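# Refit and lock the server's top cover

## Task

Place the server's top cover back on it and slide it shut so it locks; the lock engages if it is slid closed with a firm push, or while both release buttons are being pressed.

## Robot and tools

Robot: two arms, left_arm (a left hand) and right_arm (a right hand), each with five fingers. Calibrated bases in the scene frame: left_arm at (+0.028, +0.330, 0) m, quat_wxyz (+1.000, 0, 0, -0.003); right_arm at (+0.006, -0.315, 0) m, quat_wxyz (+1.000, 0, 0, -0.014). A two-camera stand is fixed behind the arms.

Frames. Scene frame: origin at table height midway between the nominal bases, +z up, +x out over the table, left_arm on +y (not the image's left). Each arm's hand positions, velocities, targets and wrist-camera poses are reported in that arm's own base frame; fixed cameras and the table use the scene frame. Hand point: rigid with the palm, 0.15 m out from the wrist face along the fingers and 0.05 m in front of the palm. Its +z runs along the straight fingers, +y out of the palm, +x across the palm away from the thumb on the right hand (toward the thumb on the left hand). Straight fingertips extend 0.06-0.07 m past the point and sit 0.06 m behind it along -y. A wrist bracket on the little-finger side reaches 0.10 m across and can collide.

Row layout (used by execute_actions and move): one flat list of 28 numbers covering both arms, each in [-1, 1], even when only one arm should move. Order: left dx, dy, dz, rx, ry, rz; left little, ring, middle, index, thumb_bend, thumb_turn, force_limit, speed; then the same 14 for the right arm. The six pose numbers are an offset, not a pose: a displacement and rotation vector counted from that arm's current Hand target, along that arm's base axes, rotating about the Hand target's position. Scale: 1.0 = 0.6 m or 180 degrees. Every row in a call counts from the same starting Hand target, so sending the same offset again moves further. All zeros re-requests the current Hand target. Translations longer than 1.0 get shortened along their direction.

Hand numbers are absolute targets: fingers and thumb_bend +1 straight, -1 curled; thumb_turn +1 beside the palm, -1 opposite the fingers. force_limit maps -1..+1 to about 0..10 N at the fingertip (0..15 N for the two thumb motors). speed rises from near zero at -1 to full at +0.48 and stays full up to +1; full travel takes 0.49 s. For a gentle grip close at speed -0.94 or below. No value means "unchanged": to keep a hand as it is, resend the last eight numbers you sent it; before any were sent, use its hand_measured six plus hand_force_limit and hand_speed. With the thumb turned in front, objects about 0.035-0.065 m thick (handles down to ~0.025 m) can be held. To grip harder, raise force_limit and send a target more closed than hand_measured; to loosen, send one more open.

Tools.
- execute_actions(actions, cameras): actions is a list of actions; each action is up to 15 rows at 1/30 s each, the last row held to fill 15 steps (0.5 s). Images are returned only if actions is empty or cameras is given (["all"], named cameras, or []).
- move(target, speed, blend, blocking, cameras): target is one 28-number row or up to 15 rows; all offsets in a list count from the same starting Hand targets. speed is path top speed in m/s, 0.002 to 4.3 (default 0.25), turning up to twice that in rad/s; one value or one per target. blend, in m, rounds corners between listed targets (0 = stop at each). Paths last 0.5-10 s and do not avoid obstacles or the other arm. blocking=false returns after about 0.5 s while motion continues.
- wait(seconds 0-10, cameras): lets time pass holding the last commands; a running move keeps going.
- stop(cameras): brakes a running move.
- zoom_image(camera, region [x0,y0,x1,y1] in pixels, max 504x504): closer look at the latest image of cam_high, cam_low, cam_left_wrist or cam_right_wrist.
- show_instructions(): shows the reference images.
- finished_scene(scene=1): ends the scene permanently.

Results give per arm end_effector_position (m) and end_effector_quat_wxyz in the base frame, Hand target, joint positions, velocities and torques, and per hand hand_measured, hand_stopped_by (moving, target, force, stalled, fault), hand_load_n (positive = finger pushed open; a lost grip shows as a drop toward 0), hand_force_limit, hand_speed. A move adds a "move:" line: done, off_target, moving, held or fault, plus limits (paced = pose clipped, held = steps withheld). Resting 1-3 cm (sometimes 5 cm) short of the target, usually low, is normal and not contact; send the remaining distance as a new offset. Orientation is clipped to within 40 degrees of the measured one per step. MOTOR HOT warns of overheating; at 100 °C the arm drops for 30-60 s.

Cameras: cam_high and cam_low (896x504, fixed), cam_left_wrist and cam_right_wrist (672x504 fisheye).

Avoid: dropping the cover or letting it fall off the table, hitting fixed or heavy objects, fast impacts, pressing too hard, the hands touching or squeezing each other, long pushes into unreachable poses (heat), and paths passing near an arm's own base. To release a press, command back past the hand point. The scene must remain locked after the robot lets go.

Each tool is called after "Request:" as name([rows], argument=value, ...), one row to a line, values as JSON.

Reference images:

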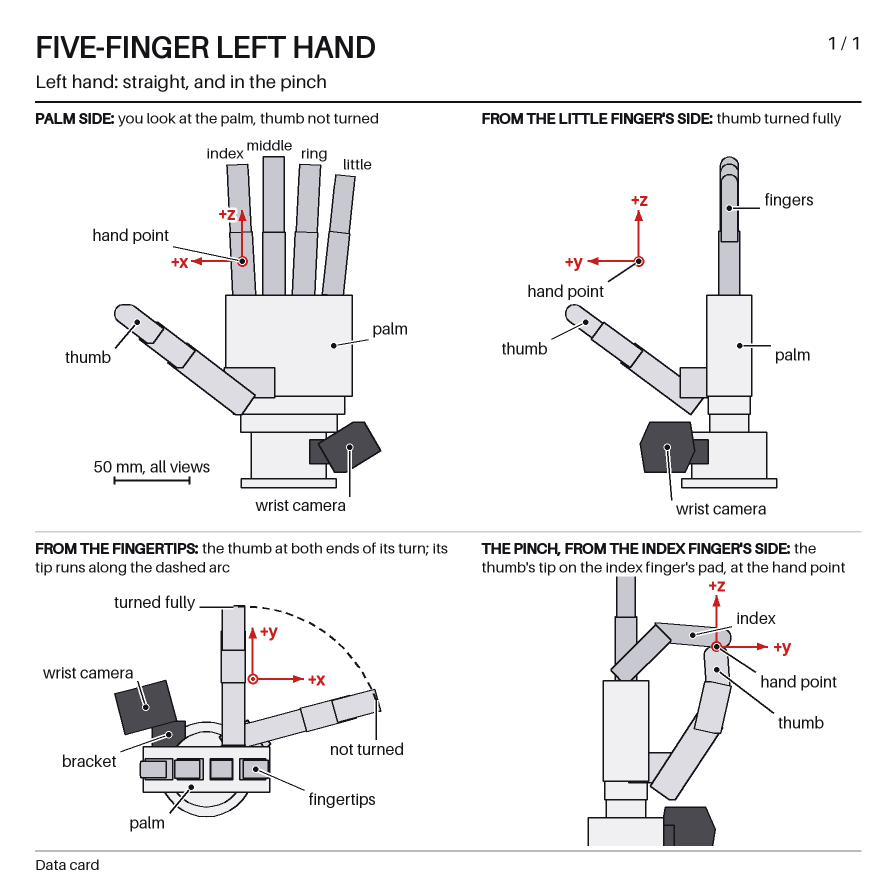

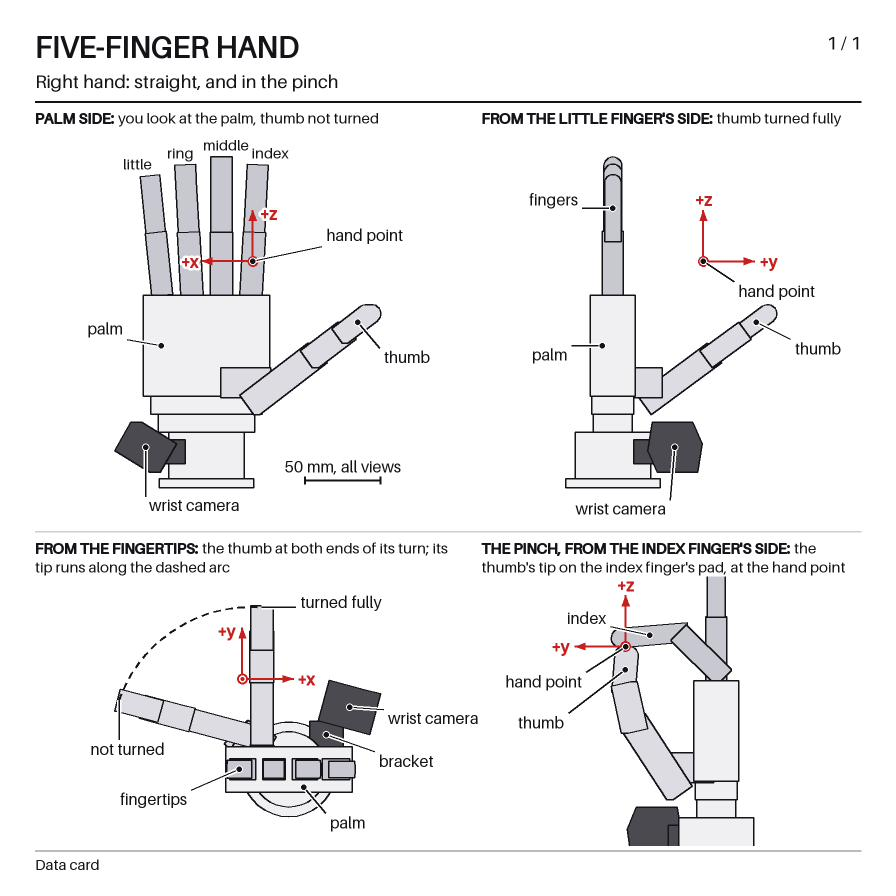

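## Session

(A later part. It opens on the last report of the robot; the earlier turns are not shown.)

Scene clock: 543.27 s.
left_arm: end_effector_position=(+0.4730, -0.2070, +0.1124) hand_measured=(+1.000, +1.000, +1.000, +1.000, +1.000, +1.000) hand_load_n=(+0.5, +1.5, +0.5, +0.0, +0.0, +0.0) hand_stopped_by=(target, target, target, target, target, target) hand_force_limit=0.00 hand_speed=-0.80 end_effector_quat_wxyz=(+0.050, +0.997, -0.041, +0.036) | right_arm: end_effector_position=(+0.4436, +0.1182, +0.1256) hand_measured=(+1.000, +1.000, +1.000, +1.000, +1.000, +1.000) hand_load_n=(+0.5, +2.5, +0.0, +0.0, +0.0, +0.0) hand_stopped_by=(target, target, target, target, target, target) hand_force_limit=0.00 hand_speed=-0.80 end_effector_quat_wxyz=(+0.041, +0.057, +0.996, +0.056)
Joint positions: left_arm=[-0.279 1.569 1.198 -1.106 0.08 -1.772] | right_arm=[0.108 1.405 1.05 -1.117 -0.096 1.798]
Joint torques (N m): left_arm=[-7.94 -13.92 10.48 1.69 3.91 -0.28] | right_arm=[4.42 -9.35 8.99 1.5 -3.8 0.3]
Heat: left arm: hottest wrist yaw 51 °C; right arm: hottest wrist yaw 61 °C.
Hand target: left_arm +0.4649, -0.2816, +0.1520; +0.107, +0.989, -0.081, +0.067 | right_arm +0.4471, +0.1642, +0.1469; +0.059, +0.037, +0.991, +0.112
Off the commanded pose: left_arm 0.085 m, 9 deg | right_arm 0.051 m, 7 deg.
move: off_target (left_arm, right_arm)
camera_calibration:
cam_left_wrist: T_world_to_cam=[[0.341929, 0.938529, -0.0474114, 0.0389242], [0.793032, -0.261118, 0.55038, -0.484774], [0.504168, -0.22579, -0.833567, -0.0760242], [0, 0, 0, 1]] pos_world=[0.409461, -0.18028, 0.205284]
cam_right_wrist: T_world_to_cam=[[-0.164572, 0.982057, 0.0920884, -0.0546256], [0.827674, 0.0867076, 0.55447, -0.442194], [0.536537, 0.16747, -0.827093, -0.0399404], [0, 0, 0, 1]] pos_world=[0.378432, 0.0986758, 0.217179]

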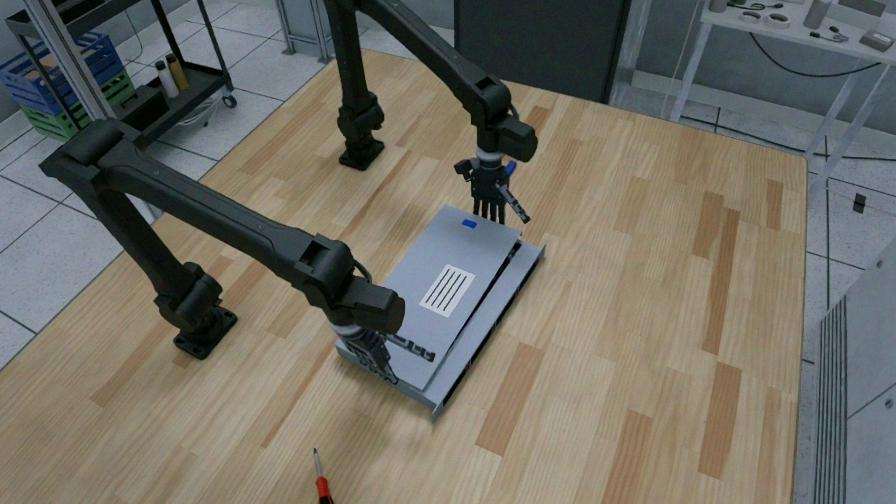

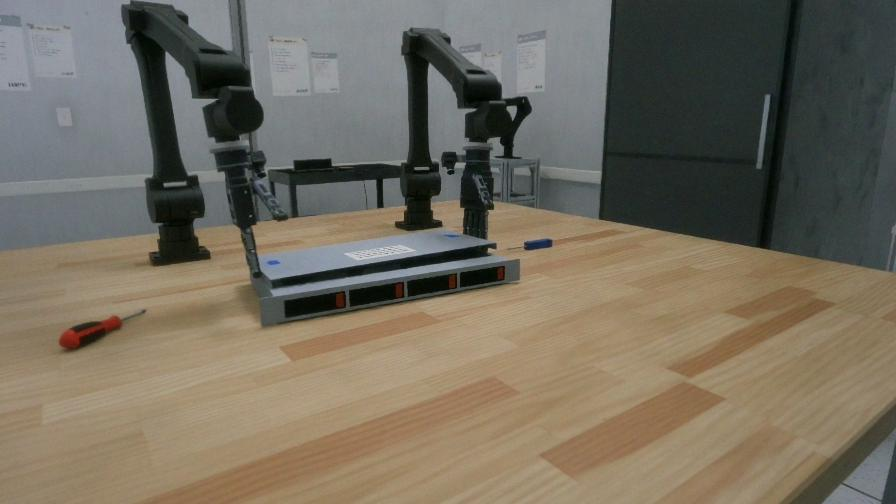

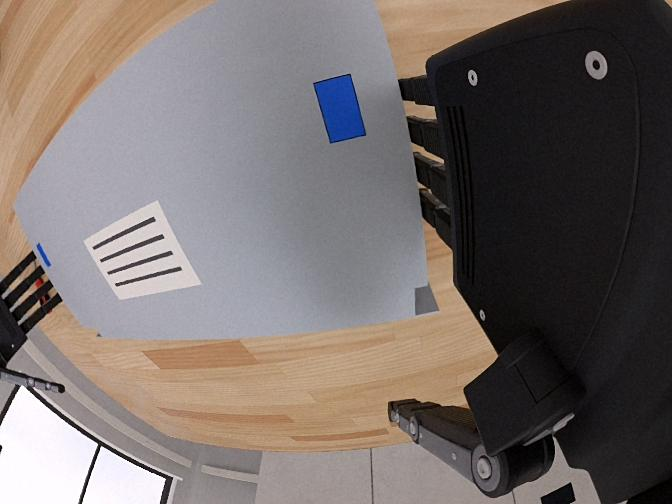

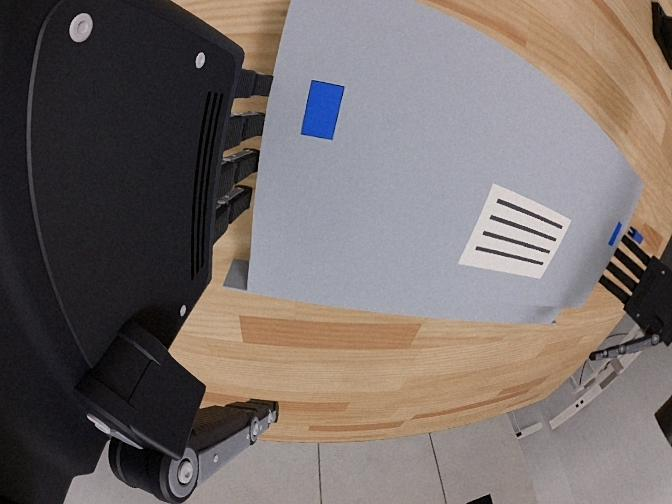

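Request:
move([
  [-0.017,0.0,-0.05,0,0,0,1,1,1,1,1,1,0,-0.8,-0.03,0.0,-0.075,0,0,0,1,1,1,1,1,1,0,-0.8],
], speed=0.06, cameras=["all"])

Request:
zoom_image(camera="cam_high", region=[320, 190, 560, 430])

Request:
zoom_image(camera="cam_low", region=[235, 200, 385, 330])

Request:
zoom_image(camera="cam_low", region=[385, 200, 535, 310])

Scene clock: 549.97 s.
left_arm: end_effector_position=(+0.4690, -0.2066, +0.1129) hand_measured=(+1.000, +1.000, +1.000, +1.000, +1.000, +1.000) hand_load_n=(+0.5, +1.5, +0.5, +0.0, +0.0, +0.0) hand_stopped_by=(target, target, target, target, target, target) hand_force_limit=0.00 hand_speed=-0.80 end_effector_quat_wxyz=(+0.052, +0.996, -0.043, +0.062) | right_arm: end_effector_position=(+0.4355, +0.1182, +0.1062) hand_measured=(+1.000, +1.000, +1.000, +1.000, +1.000, +1.000) hand_load_n=(+1.5, +0.0, +0.0, +0.0, +0.0, +0.0) hand_stopped_by=(target, target, target, target, target, target) hand_force_limit=0.00 hand_speed=-0.80 end_effector_quat_wxyz=(+0.072, +0.051, +0.994, +0.062)
Joint positions: left_arm=[-0.283 1.53 1.144 -1.04 0.073 -1.772] | right_arm=[0.108 1.369 0.945 -0.983 -0.1 1.79]
Joint torques (N m): left_arm=[-8.35 -9.82 8.58 2.28 3.97 -0.38] | right_arm=[5.13 -6.48 7.23 1.25 -3.52 0.46]
Heat: left arm: hottest wrist yaw 53 °C; right arm: hottest wrist yaw 63 °C.
Hand target: left_arm +0.4547, -0.2815, +0.1220; +0.107, +0.989, -0.081, +0.067 | right_arm +0.4292, +0.1643, +0.1020; +0.059, +0.037, +0.991, +0.112
Off the commanded pose: left_arm 0.077 m, 8 deg | right_arm 0.047 m, 6 deg.
move: off_target (left_arm, right_arm)
camera_calibration:
cam_left_wrist: T_world_to_cam=[[0.346891, 0.93719, -0.0366242, 0.0360936], [0.762859, -0.259217, 0.592329, -0.471975], [0.545631, -0.233413, -0.804864, -0.0977293], [0, 0, 0, 1]] pos_world=[0.400854, -0.178982, 0.202227]
cam_right_wrist: T_world_to_cam=[[-0.178638, 0.979743, 0.0905081, -0.0476318], [0.789624, 0.0878743, 0.607267, -0.413939], [0.587012, 0.179948, -0.789326, -0.0791175], [0, 0, 0, 1]] pos_world=[0.36479, 0.0972786, 0.193233]

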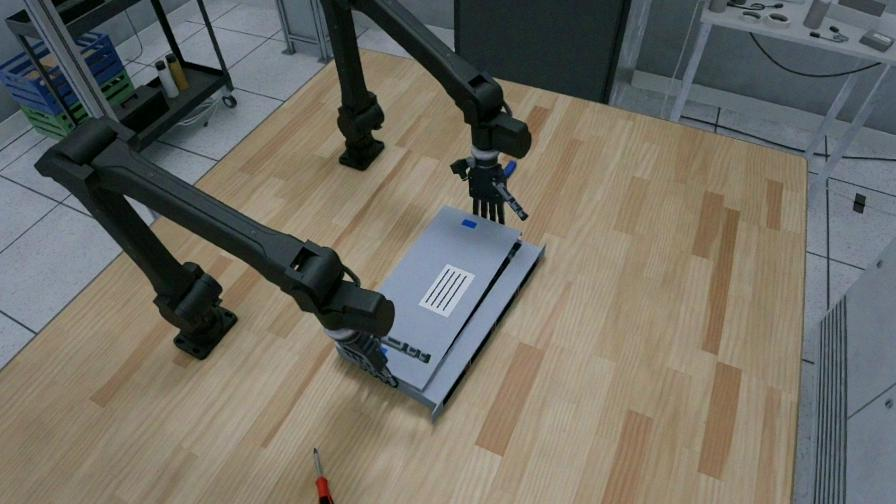

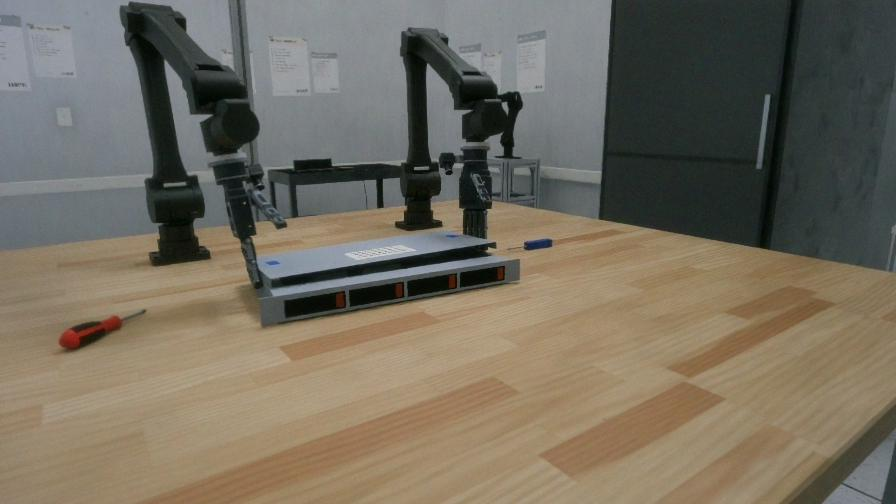

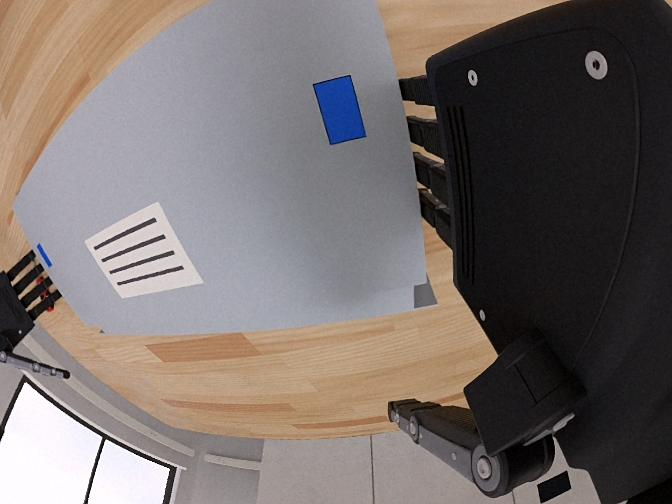

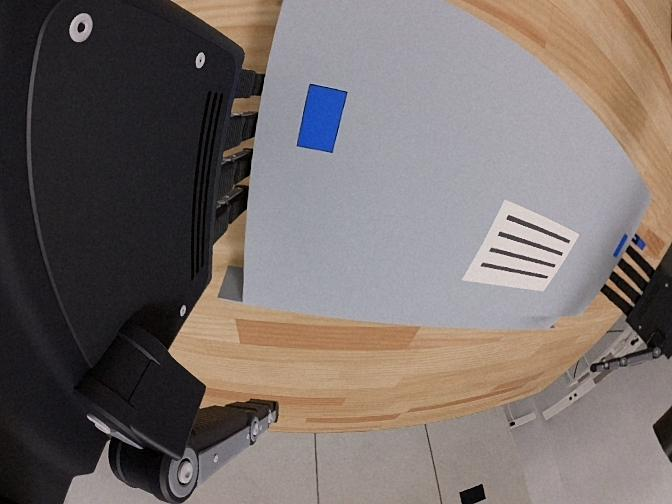

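Scaled by 2.100 from the camera's 896x504 image, which has a finer 1280x720 frame.

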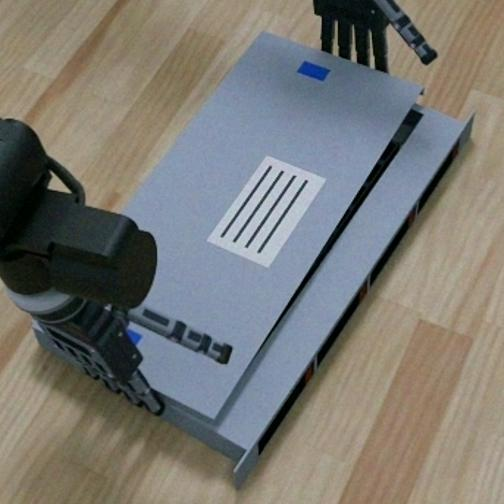

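Scaled by 3.360 from the camera's 896x504 image, which has a finer 1280x720 frame.

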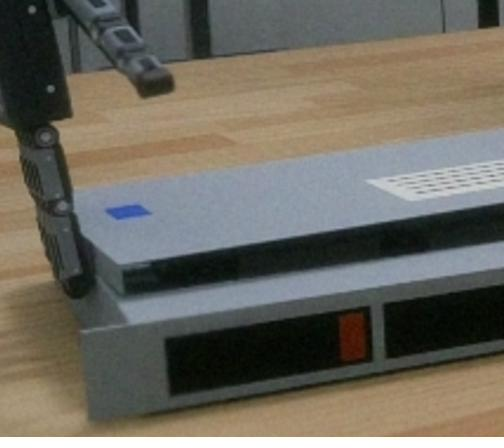

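Scaled by 3.360 from the camera's 896x504 image, which has a finer 1280x720 frame.

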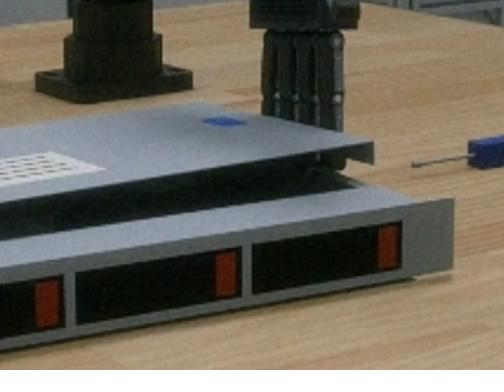

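Request:
move([
  [0.0,0.0,-0.08,0,0,0,1,1,1,1,1,1,0,-0.8,0.0,0.0,0.0,0,0,0,1,1,1,1,1,1,0,-0.8],
], speed=0.06, cameras=["all"])

Request:
zoom_image(camera="cam_low", region=[235, 200, 385, 330])

Request:
zoom_image(camera="cam_low", region=[385, 200, 535, 310])

Scene clock: 555.00 s.
left_arm: end_effector_position=(+0.4730, -0.2071, +0.0828) hand_measured=(+1.000, +1.000, +1.000, +1.000, +1.000, +1.000) hand_load_n=(+1.0, +1.0, +0.0, +0.0, +0.0, +0.0) hand_stopped_by=(target, target, target, target, target, target) hand_force_limit=0.00 hand_speed=-0.80 end_effector_quat_wxyz=(+0.055, +0.994, -0.045, +0.080) | right_arm: end_effector_position=(+0.4360, +0.1183, +0.1064) hand_measured=(+1.000, +1.000, +1.000, +1.000, +1.000, +1.000) hand_load_n=(+0.5, +1.0, +1.0, +0.0, -0.5, +0.0) hand_stopped_by=(target, target, target, target, target, target) hand_force_limit=0.00 hand_speed=-0.80 end_effector_quat_wxyz=(+0.072, +0.055, +0.994, +0.064)
Joint positions: left_arm=[-0.283 1.555 1.078 -0.913 0.068 -1.77] | right_arm=[0.108 1.369 0.945 -0.983 -0.102 1.798]
Joint torques (N m): left_arm=[-8.41 -7.41 7.71 2.28 4.02 -0.41] | right_arm=[5.13 -5.77 7.25 1.2 -3.48 0.4]
Heat: left arm: hottest wrist yaw 54 °C; right arm: hottest wrist yaw 64 °C.
Hand target: left_arm +0.4546, -0.2815, +0.0740; +0.107, +0.989, -0.081, +0.067 | right_arm +0.4292, +0.1643, +0.1021; +0.059, +0.036, +0.991, +0.112
Off the commanded pose: left_arm 0.077 m, 7 deg | right_arm 0.047 m, 6 deg.
move: off_target (left_arm, right_arm)
camera_calibration:
cam_left_wrist: T_world_to_cam=[[0.349595, 0.936437, -0.029468, 0.0320532], [0.740257, -0.256804, 0.621346, -0.448564], [0.574284, -0.239034, -0.782982, -0.140872], [0, 0, 0, 1]] pos_world=[0.401748, -0.178882, 0.169358]
cam_right_wrist: T_world_to_cam=[[-0.170849, 0.98083, 0.0937211, -0.0515506], [0.790774, 0.0797532, 0.606891, -0.413962], [0.587782, 0.177799, -0.78924, -0.0793536], [0, 0, 0, 1]] pos_world=[0.365186, 0.0976861, 0.193432]

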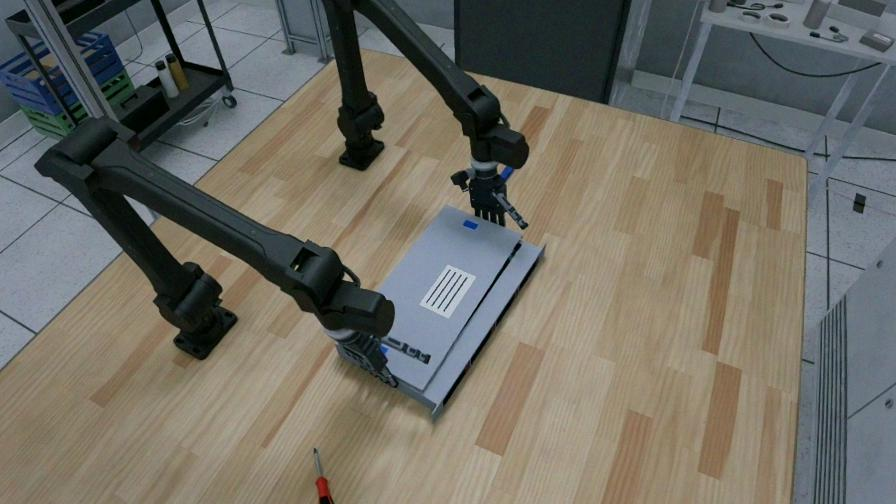

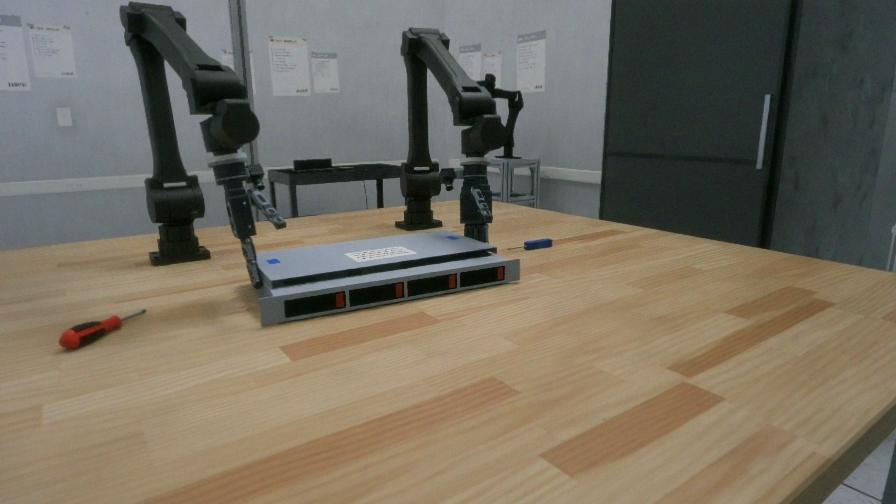

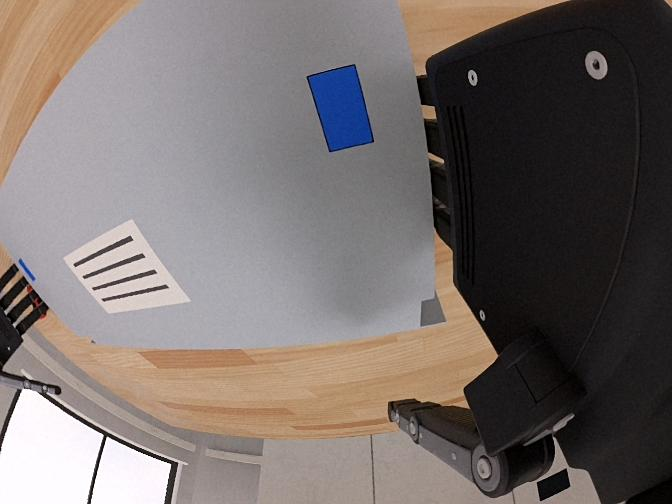

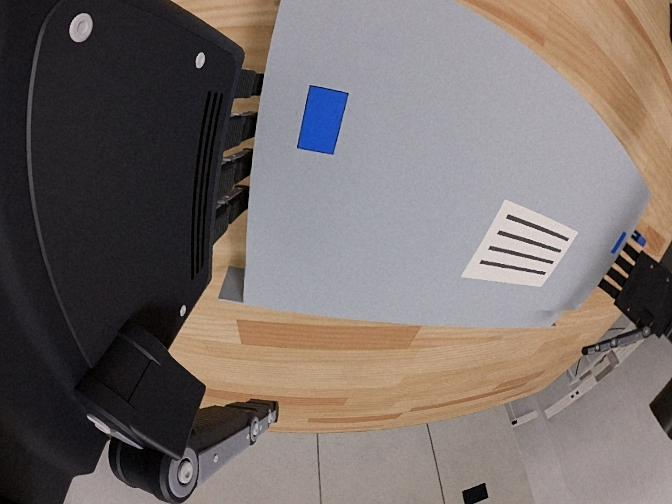

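Scaled by 3.360 from the camera's 896x504 image, which has a finer 1280x720 frame.

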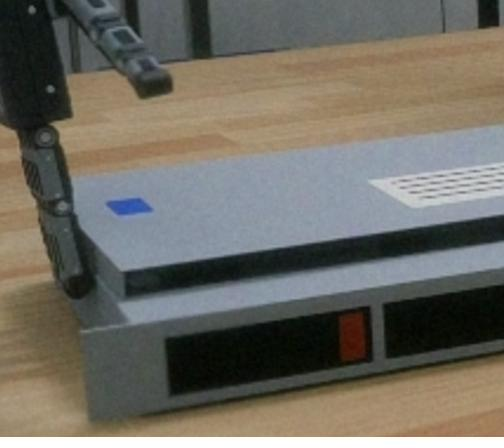

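Scaled by 3.360 from the camera's 896x504 image, which has a finer 1280x720 frame.

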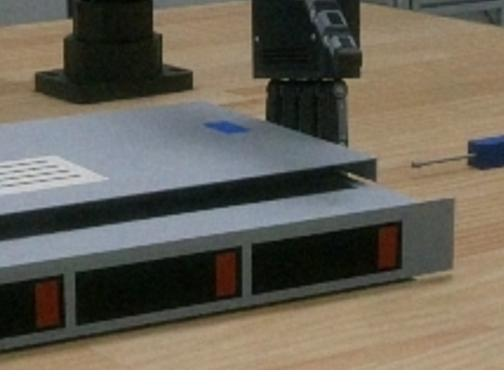

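Request:
move([
  [0.01,0.19,0.02,0.06,0.03,0.02,1,1,1,1,1,1,0,-0.8,0.01,-0.15,0.0,-0.06,0.03,0,1,1,1,1,1,1,0,-0.8],
  [0.01,0.19,0.16,0.06,0.03,0.02,1,1,1,1,1,1,0,-0.8,0.01,-0.15,0.11,-0.06,0.03,0,1,1,1,1,1,1,0,-0.8],
], speed=0.15, cameras=["all"])

Request:
zoom_image(camera="cam_right_wrist", region=[250, 0, 450, 330])

Request:
zoom_image(camera="cam_left_wrist", region=[220, 0, 440, 330])

Request:
zoom_image(camera="cam_low", region=[235, 200, 385, 330])

Request:
zoom_image(camera="cam_low", region=[385, 200, 535, 310])

Scene clock: 563.17 s.
left_arm: end_effector_position=(+0.4430, -0.1660, +0.1463) hand_measured=(+1.000, +1.000, +1.000, +1.000, +1.000, +1.000) hand_load_n=(+0.0, +0.0, +0.0, +0.0, -0.5, +0.0) hand_stopped_by=(target, target, target, target, target, target) hand_force_limit=0.00 hand_speed=-0.80 end_effector_quat_wxyz=(+0.012, +0.999, -0.047, -0.009) | right_arm: end_effector_position=(+0.4169, +0.0763, +0.1438) hand_measured=(+1.000, +1.000, +1.000, +1.000, +1.000, +1.000) hand_load_n=(+0.0, -0.5, +0.0, +0.0, -0.5, +0.0) hand_stopped_by=(target, target, target, target, target, target) hand_force_limit=0.00 hand_speed=-0.80 end_effector_quat_wxyz=(-0.011, +0.042, +0.999, +0.016)
Joint positions: left_arm=[-0.229 1.506 1.243 -1.321 0.027 -1.705] | right_arm=[0.034 1.387 1.11 -1.313 -0.033 1.689]
Joint torques (N m): left_arm=[0.79 -10.11 13.04 0.09 -0.08 0.11] | right_arm=[-0.26 -8.18 12.41 -0.16 0.13 -0.1]
Heat: left arm: hottest wrist yaw 54 °C; right arm: hottest wrist yaw 62 °C.
Hand target: left_arm +0.4606, -0.1675, +0.1700; +0.015, +0.998, -0.051, +0.016 | right_arm +0.4352, +0.0742, +0.1680; +0.015, +0.036, +0.999, +0.016
Off the commanded pose: left_arm 0.030 m, 3 deg | right_arm 0.031 m, 3 deg.
move: off_target (left_arm, right_arm)
camera_calibration:
cam_left_wrist: T_world_to_cam=[[0.353191, 0.935548, -0.00247371, 0.000228644], [0.83227, -0.312991, 0.457562, -0.481331], [0.427297, -0.163665, -0.889174, 0.0291649], [0, 0, 0, 1]] pos_world=[0.388055, -0.146093, 0.246172]
cam_right_wrist: T_world_to_cam=[[-0.189631, 0.981148, 0.0372585, -0.00126249], [0.877362, 0.152293, 0.455019, -0.437953], [0.440767, 0.118975, -0.889702, 0.0490857], [0, 0, 0, 1]] pos_world=[0.362369, 0.0620958, 0.242996]

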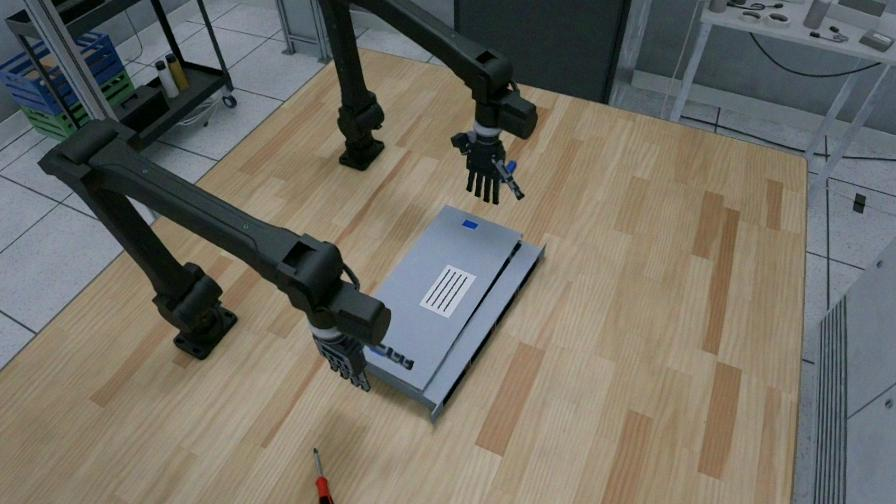

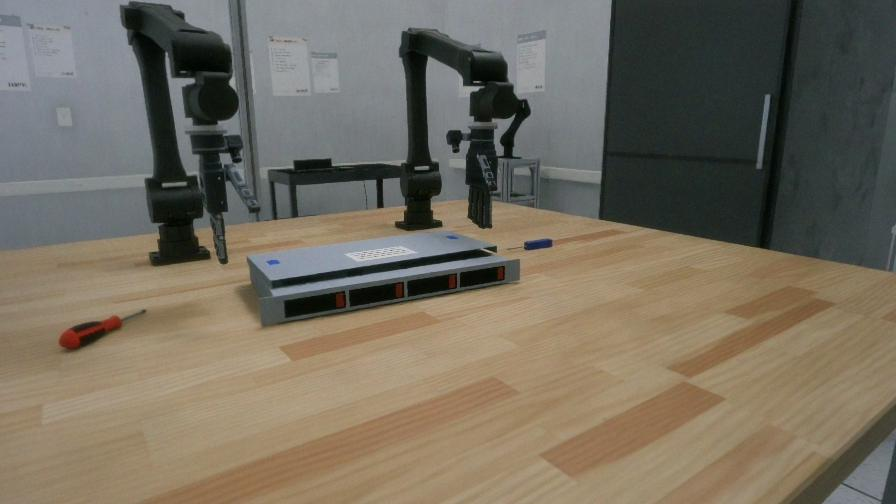

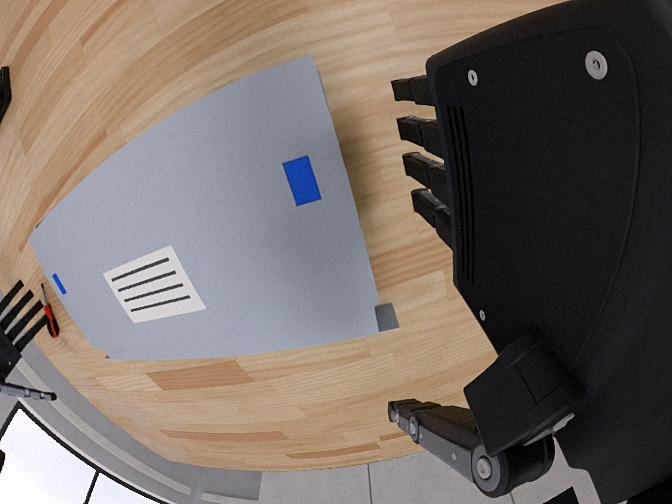

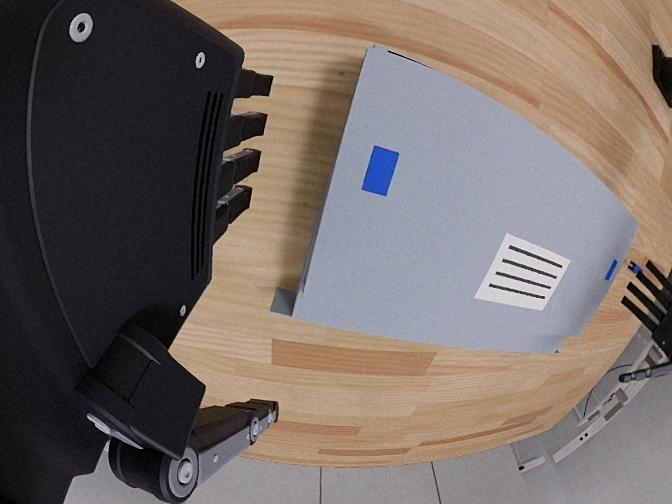

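Scaled by 1.527 from the camera's 672x504 image, which has a finer 960x720 frame.

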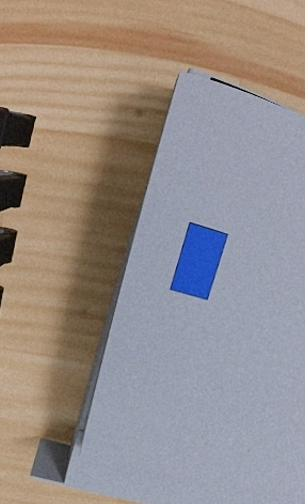

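Scaled by 1.527 from the camera's 672x504 image, which has a finer 960x720 frame.

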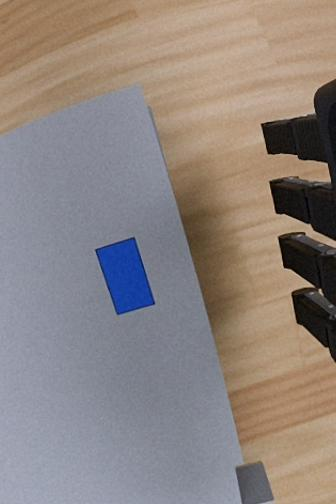

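Scaled by 3.360 from the camera's 896x504 image, which has a finer 1280x720 frame.

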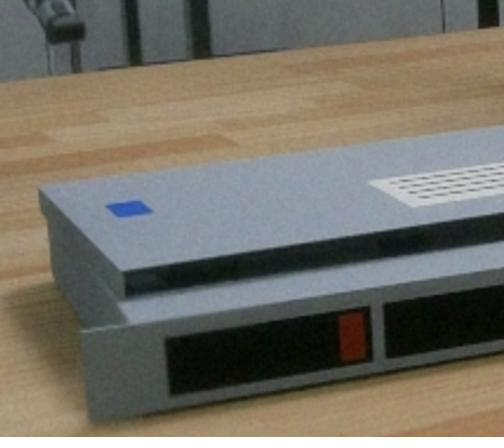

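Scaled by 3.360 from the camera's 896x504 image, which has a finer 1280x720 frame.

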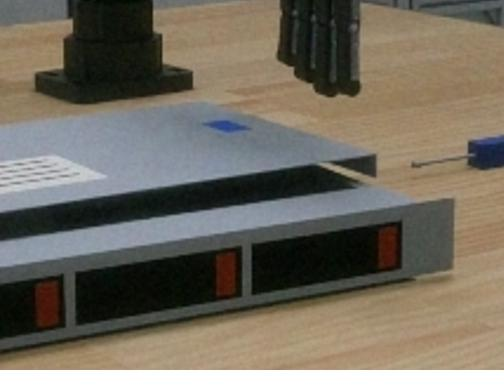

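Request:
move([
  [0.0207,-0.0208,-0.0867,0,0,0,1,1,1,1,1,1,0,-0.8,0.003,0.0347,-0.0833,0,0,0,1,1,1,1,1,1,0,-0.8],
  [0.0207,-0.1575,-0.08,-0.05,-0.03,-0.01,1,1,1,1,1,1,0,-0.8,0.003,0.1647,-0.077,0.05,-0.03,0,1,1,1,1,1,1,0,-0.8],
], speed=[0.12,0.06], cameras=["cam_left_wrist","cam_right_wrist"])

Scene clock: 589.87 s.
left_arm: end_effector_position=(+0.4791, -0.2060, +0.1072) hand_measured=(+1.000, +1.000, +1.000, +1.000, +1.000, +1.000) hand_load_n=(+1.0, +0.5, +0.0, +0.0, +0.0, +0.0) hand_stopped_by=(target, target, target, target, target, target) hand_force_limit=0.00 hand_speed=-0.80 end_effector_quat_wxyz=(+0.047, +0.996, -0.045, +0.055) | right_arm: end_effector_position=(+0.4354, +0.1211, +0.1165) hand_measured=(+1.000, +1.000, +1.000, +1.000, +1.000, +1.000) hand_load_n=(+0.5, +1.5, +1.0, +0.5, -0.5, +0.0) hand_stopped_by=(target, target, target, target, target, target) hand_force_limit=0.00 hand_speed=-0.80 end_effector_quat_wxyz=(+0.051, +0.056, +0.996, +0.047)
Joint positions: left_arm=[-0.279 1.568 1.177 -1.051 0.065 -1.763] | right_arm=[0.128 1.382 1.002 -1.073 -0.074 1.816]
Joint torques (N m): left_arm=[-5.95 -10.99 9.24 1.76 3.19 -0.4] | right_arm=[6.24 -7.71 7.77 1.98 -3.27 0.48]
Heat: left arm: hottest wrist yaw 43 °C; right arm: hottest wrist yaw 52 °C.
Hand target: left_arm +0.4730, -0.2621, +0.1220; +0.091, +0.991, -0.065, +0.067 | right_arm +0.4370, +0.1732, +0.1219; +0.060, +0.036, +0.993, +0.096
Off the commanded pose: left_arm 0.058 m, 6 deg | right_arm 0.052 m, 6 deg.
move: off_target (left_arm, right_arm)
camera_calibration:
cam_left_wrist: T_world_to_cam=[[0.349724, 0.936404, -0.0290057, 0.0294786], [0.768992, -0.26924, 0.579793, -0.479845], [0.535111, -0.225073, -0.814247, -0.0999145], [0, 0, 0, 1]] pos_world=[0.412153, -0.179286, 0.197711]
cam_right_wrist: T_world_to_cam=[[-0.165771, 0.983614, 0.0708775, -0.0552736], [0.816989, 0.0967252, 0.568483, -0.428791], [0.552312, 0.152144, -0.819637, -0.0494142], [0, 0, 0, 1]] pos_world=[0.368447, 0.103361, 0.207176]
Images, in order (width x height): cam_left_wrist 672x504, cam_right_wrist 672x504.

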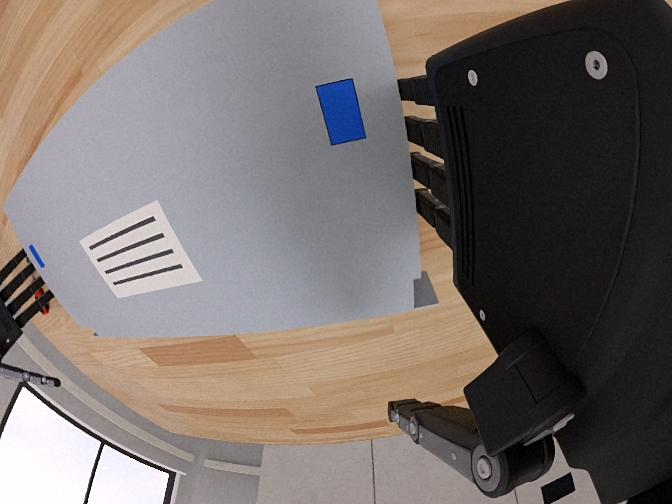

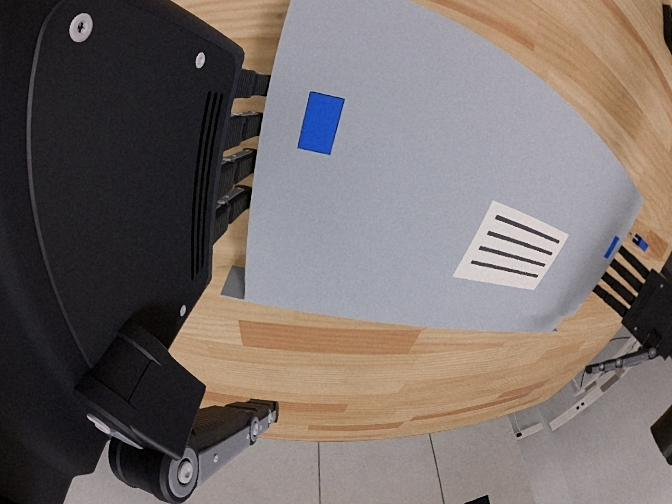

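Request:
move([
  [-0.013,-0.005,0.03,0,0,0,1,1,1,1,1,1,0,-0.8,-0.06,-0.005,0.03,0,0,0,1,1,1,1,1,1,0,-0.8],
], speed=0.05, cameras=["all"])

Request:
zoom_image(camera="cam_low", region=[235, 200, 385, 330])

Request:
zoom_image(camera="cam_low", region=[385, 200, 535, 310])

Scene clock: 594.27 s.
left_arm: end_effector_position=(+0.4771, -0.2070, +0.1058) hand_measured=(+1.000, +1.000, +1.000, +1.000, +1.000, +1.000) hand_load_n=(+1.5, +0.5, +0.0, +0.0, +0.0, +0.0) hand_stopped_by=(target, target, target, target, target, target) hand_force_limit=0.00 hand_speed=-0.80 end_effector_quat_wxyz=(+0.046, +0.996, -0.047, +0.054) | right_arm: end_effector_position=(+0.4141, +0.1218, +0.1217) hand_measured=(+1.000, +1.000, +1.000, +1.000, +1.000, +1.000) hand_load_n=(+0.0, +2.0, +0.5, +0.0, -0.5, +0.0) hand_stopped_by=(target, target, target, target, target, target) hand_force_limit=0.00 hand_speed=-0.80 end_effector_quat_wxyz=(+0.062, +0.060, +0.995, +0.047)
Joint positions: left_arm=[-0.282 1.567 1.173 -1.05 0.064 -1.763] | right_arm=[0.141 1.306 0.94 -1.064 -0.067 1.836]
Joint torques (N m): left_arm=[-6.48 -13.63 10.47 0.25 3.21 -0.5] | right_arm=[5.95 -9 8.42 -0.02 -3.39 0.41]
Heat: left arm: hottest wrist yaw 45 °C; right arm: hottest wrist yaw 55 °C.
Hand target: left_arm +0.4653, -0.2650, +0.1401; +0.091, +0.991, -0.065, +0.067 | right_arm +0.4010, +0.1701, +0.1399; +0.060, +0.036, +0.993, +0.096
Off the commanded pose: left_arm 0.068 m, 6 deg | right_arm 0.053 m, 6 deg.
move: off_target (left_arm, right_arm)
camera_calibration:
cam_left_wrist: T_world_to_cam=[[0.352762, 0.935292, -0.0280708, 0.0293466], [0.769394, -0.272856, 0.577566, -0.478488], [0.532534, -0.225341, -0.815861, -0.0988821], [0, 0, 0, 1]] pos_world=[0.410451, -0.180288, 0.196508]
cam_right_wrist: T_world_to_cam=[[-0.159559, 0.984976, 0.0660591, -0.0618656], [0.804673, 0.0910033, 0.586702, -0.410891], [0.571876, 0.14677, -0.807104, -0.0424917], [0, 0, 0, 1]] pos_world=[0.345062, 0.104565, 0.210862]

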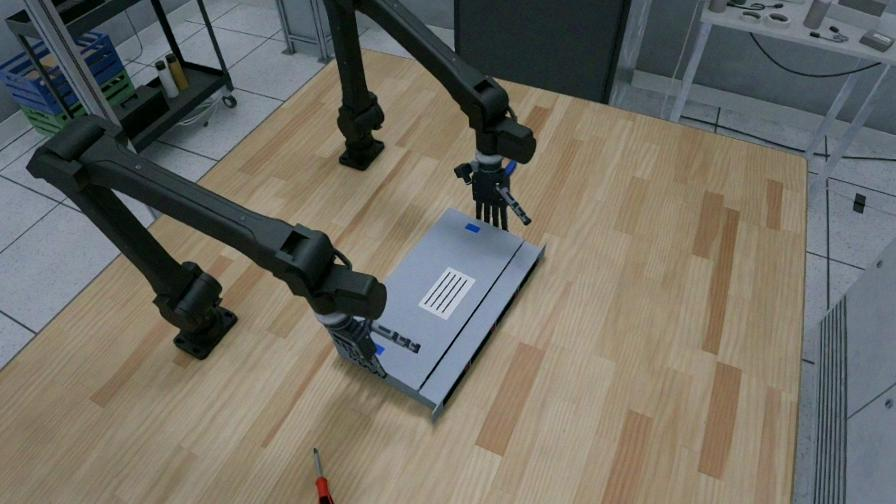

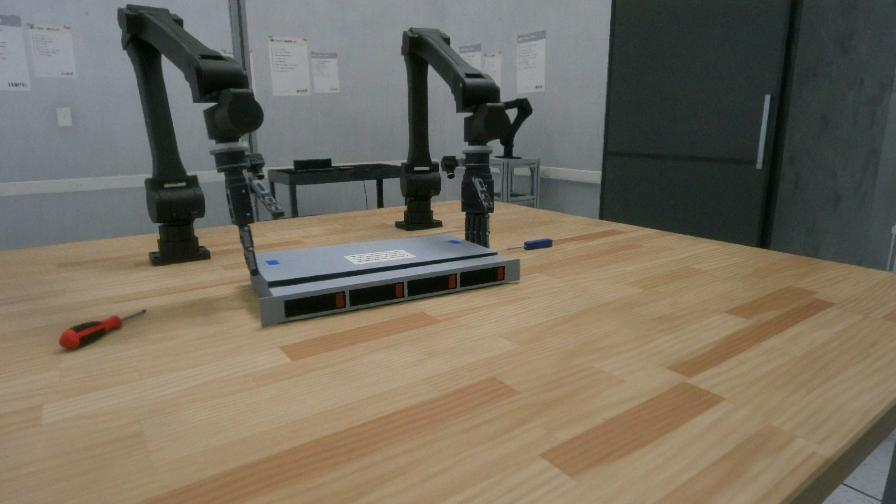

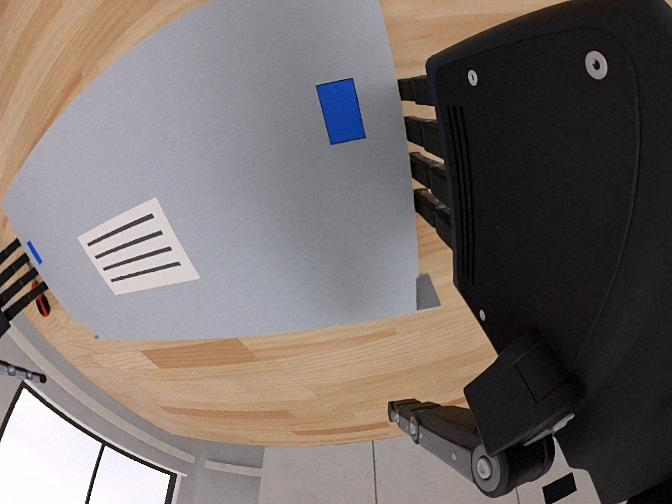

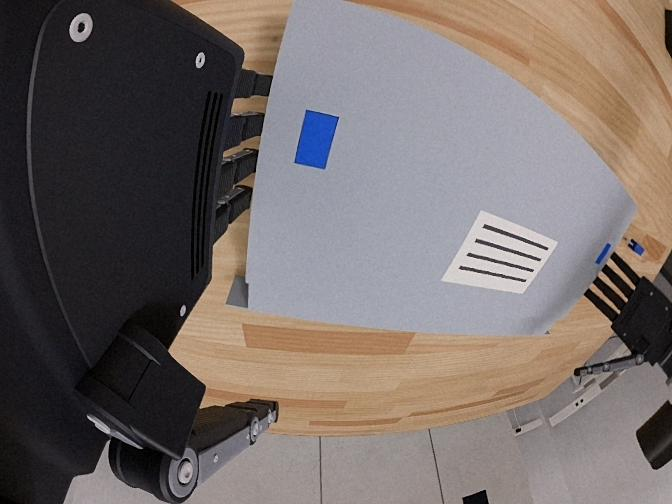

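Scaled by 3.360 from the camera's 896x504 image, which has a finer 1280x720 frame.

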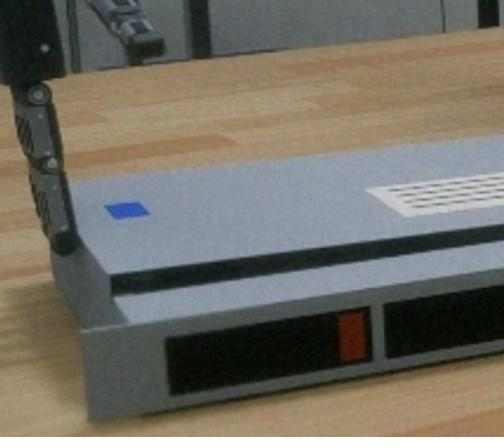

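Scaled by 3.360 from the camera's 896x504 image, which has a finer 1280x720 frame.

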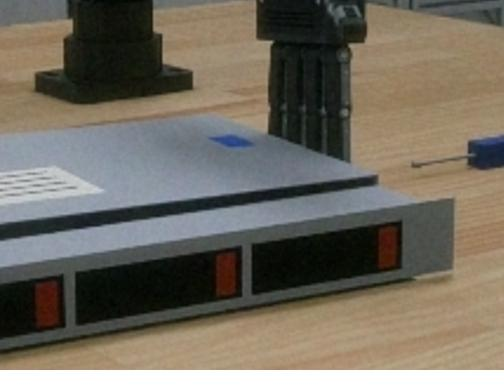

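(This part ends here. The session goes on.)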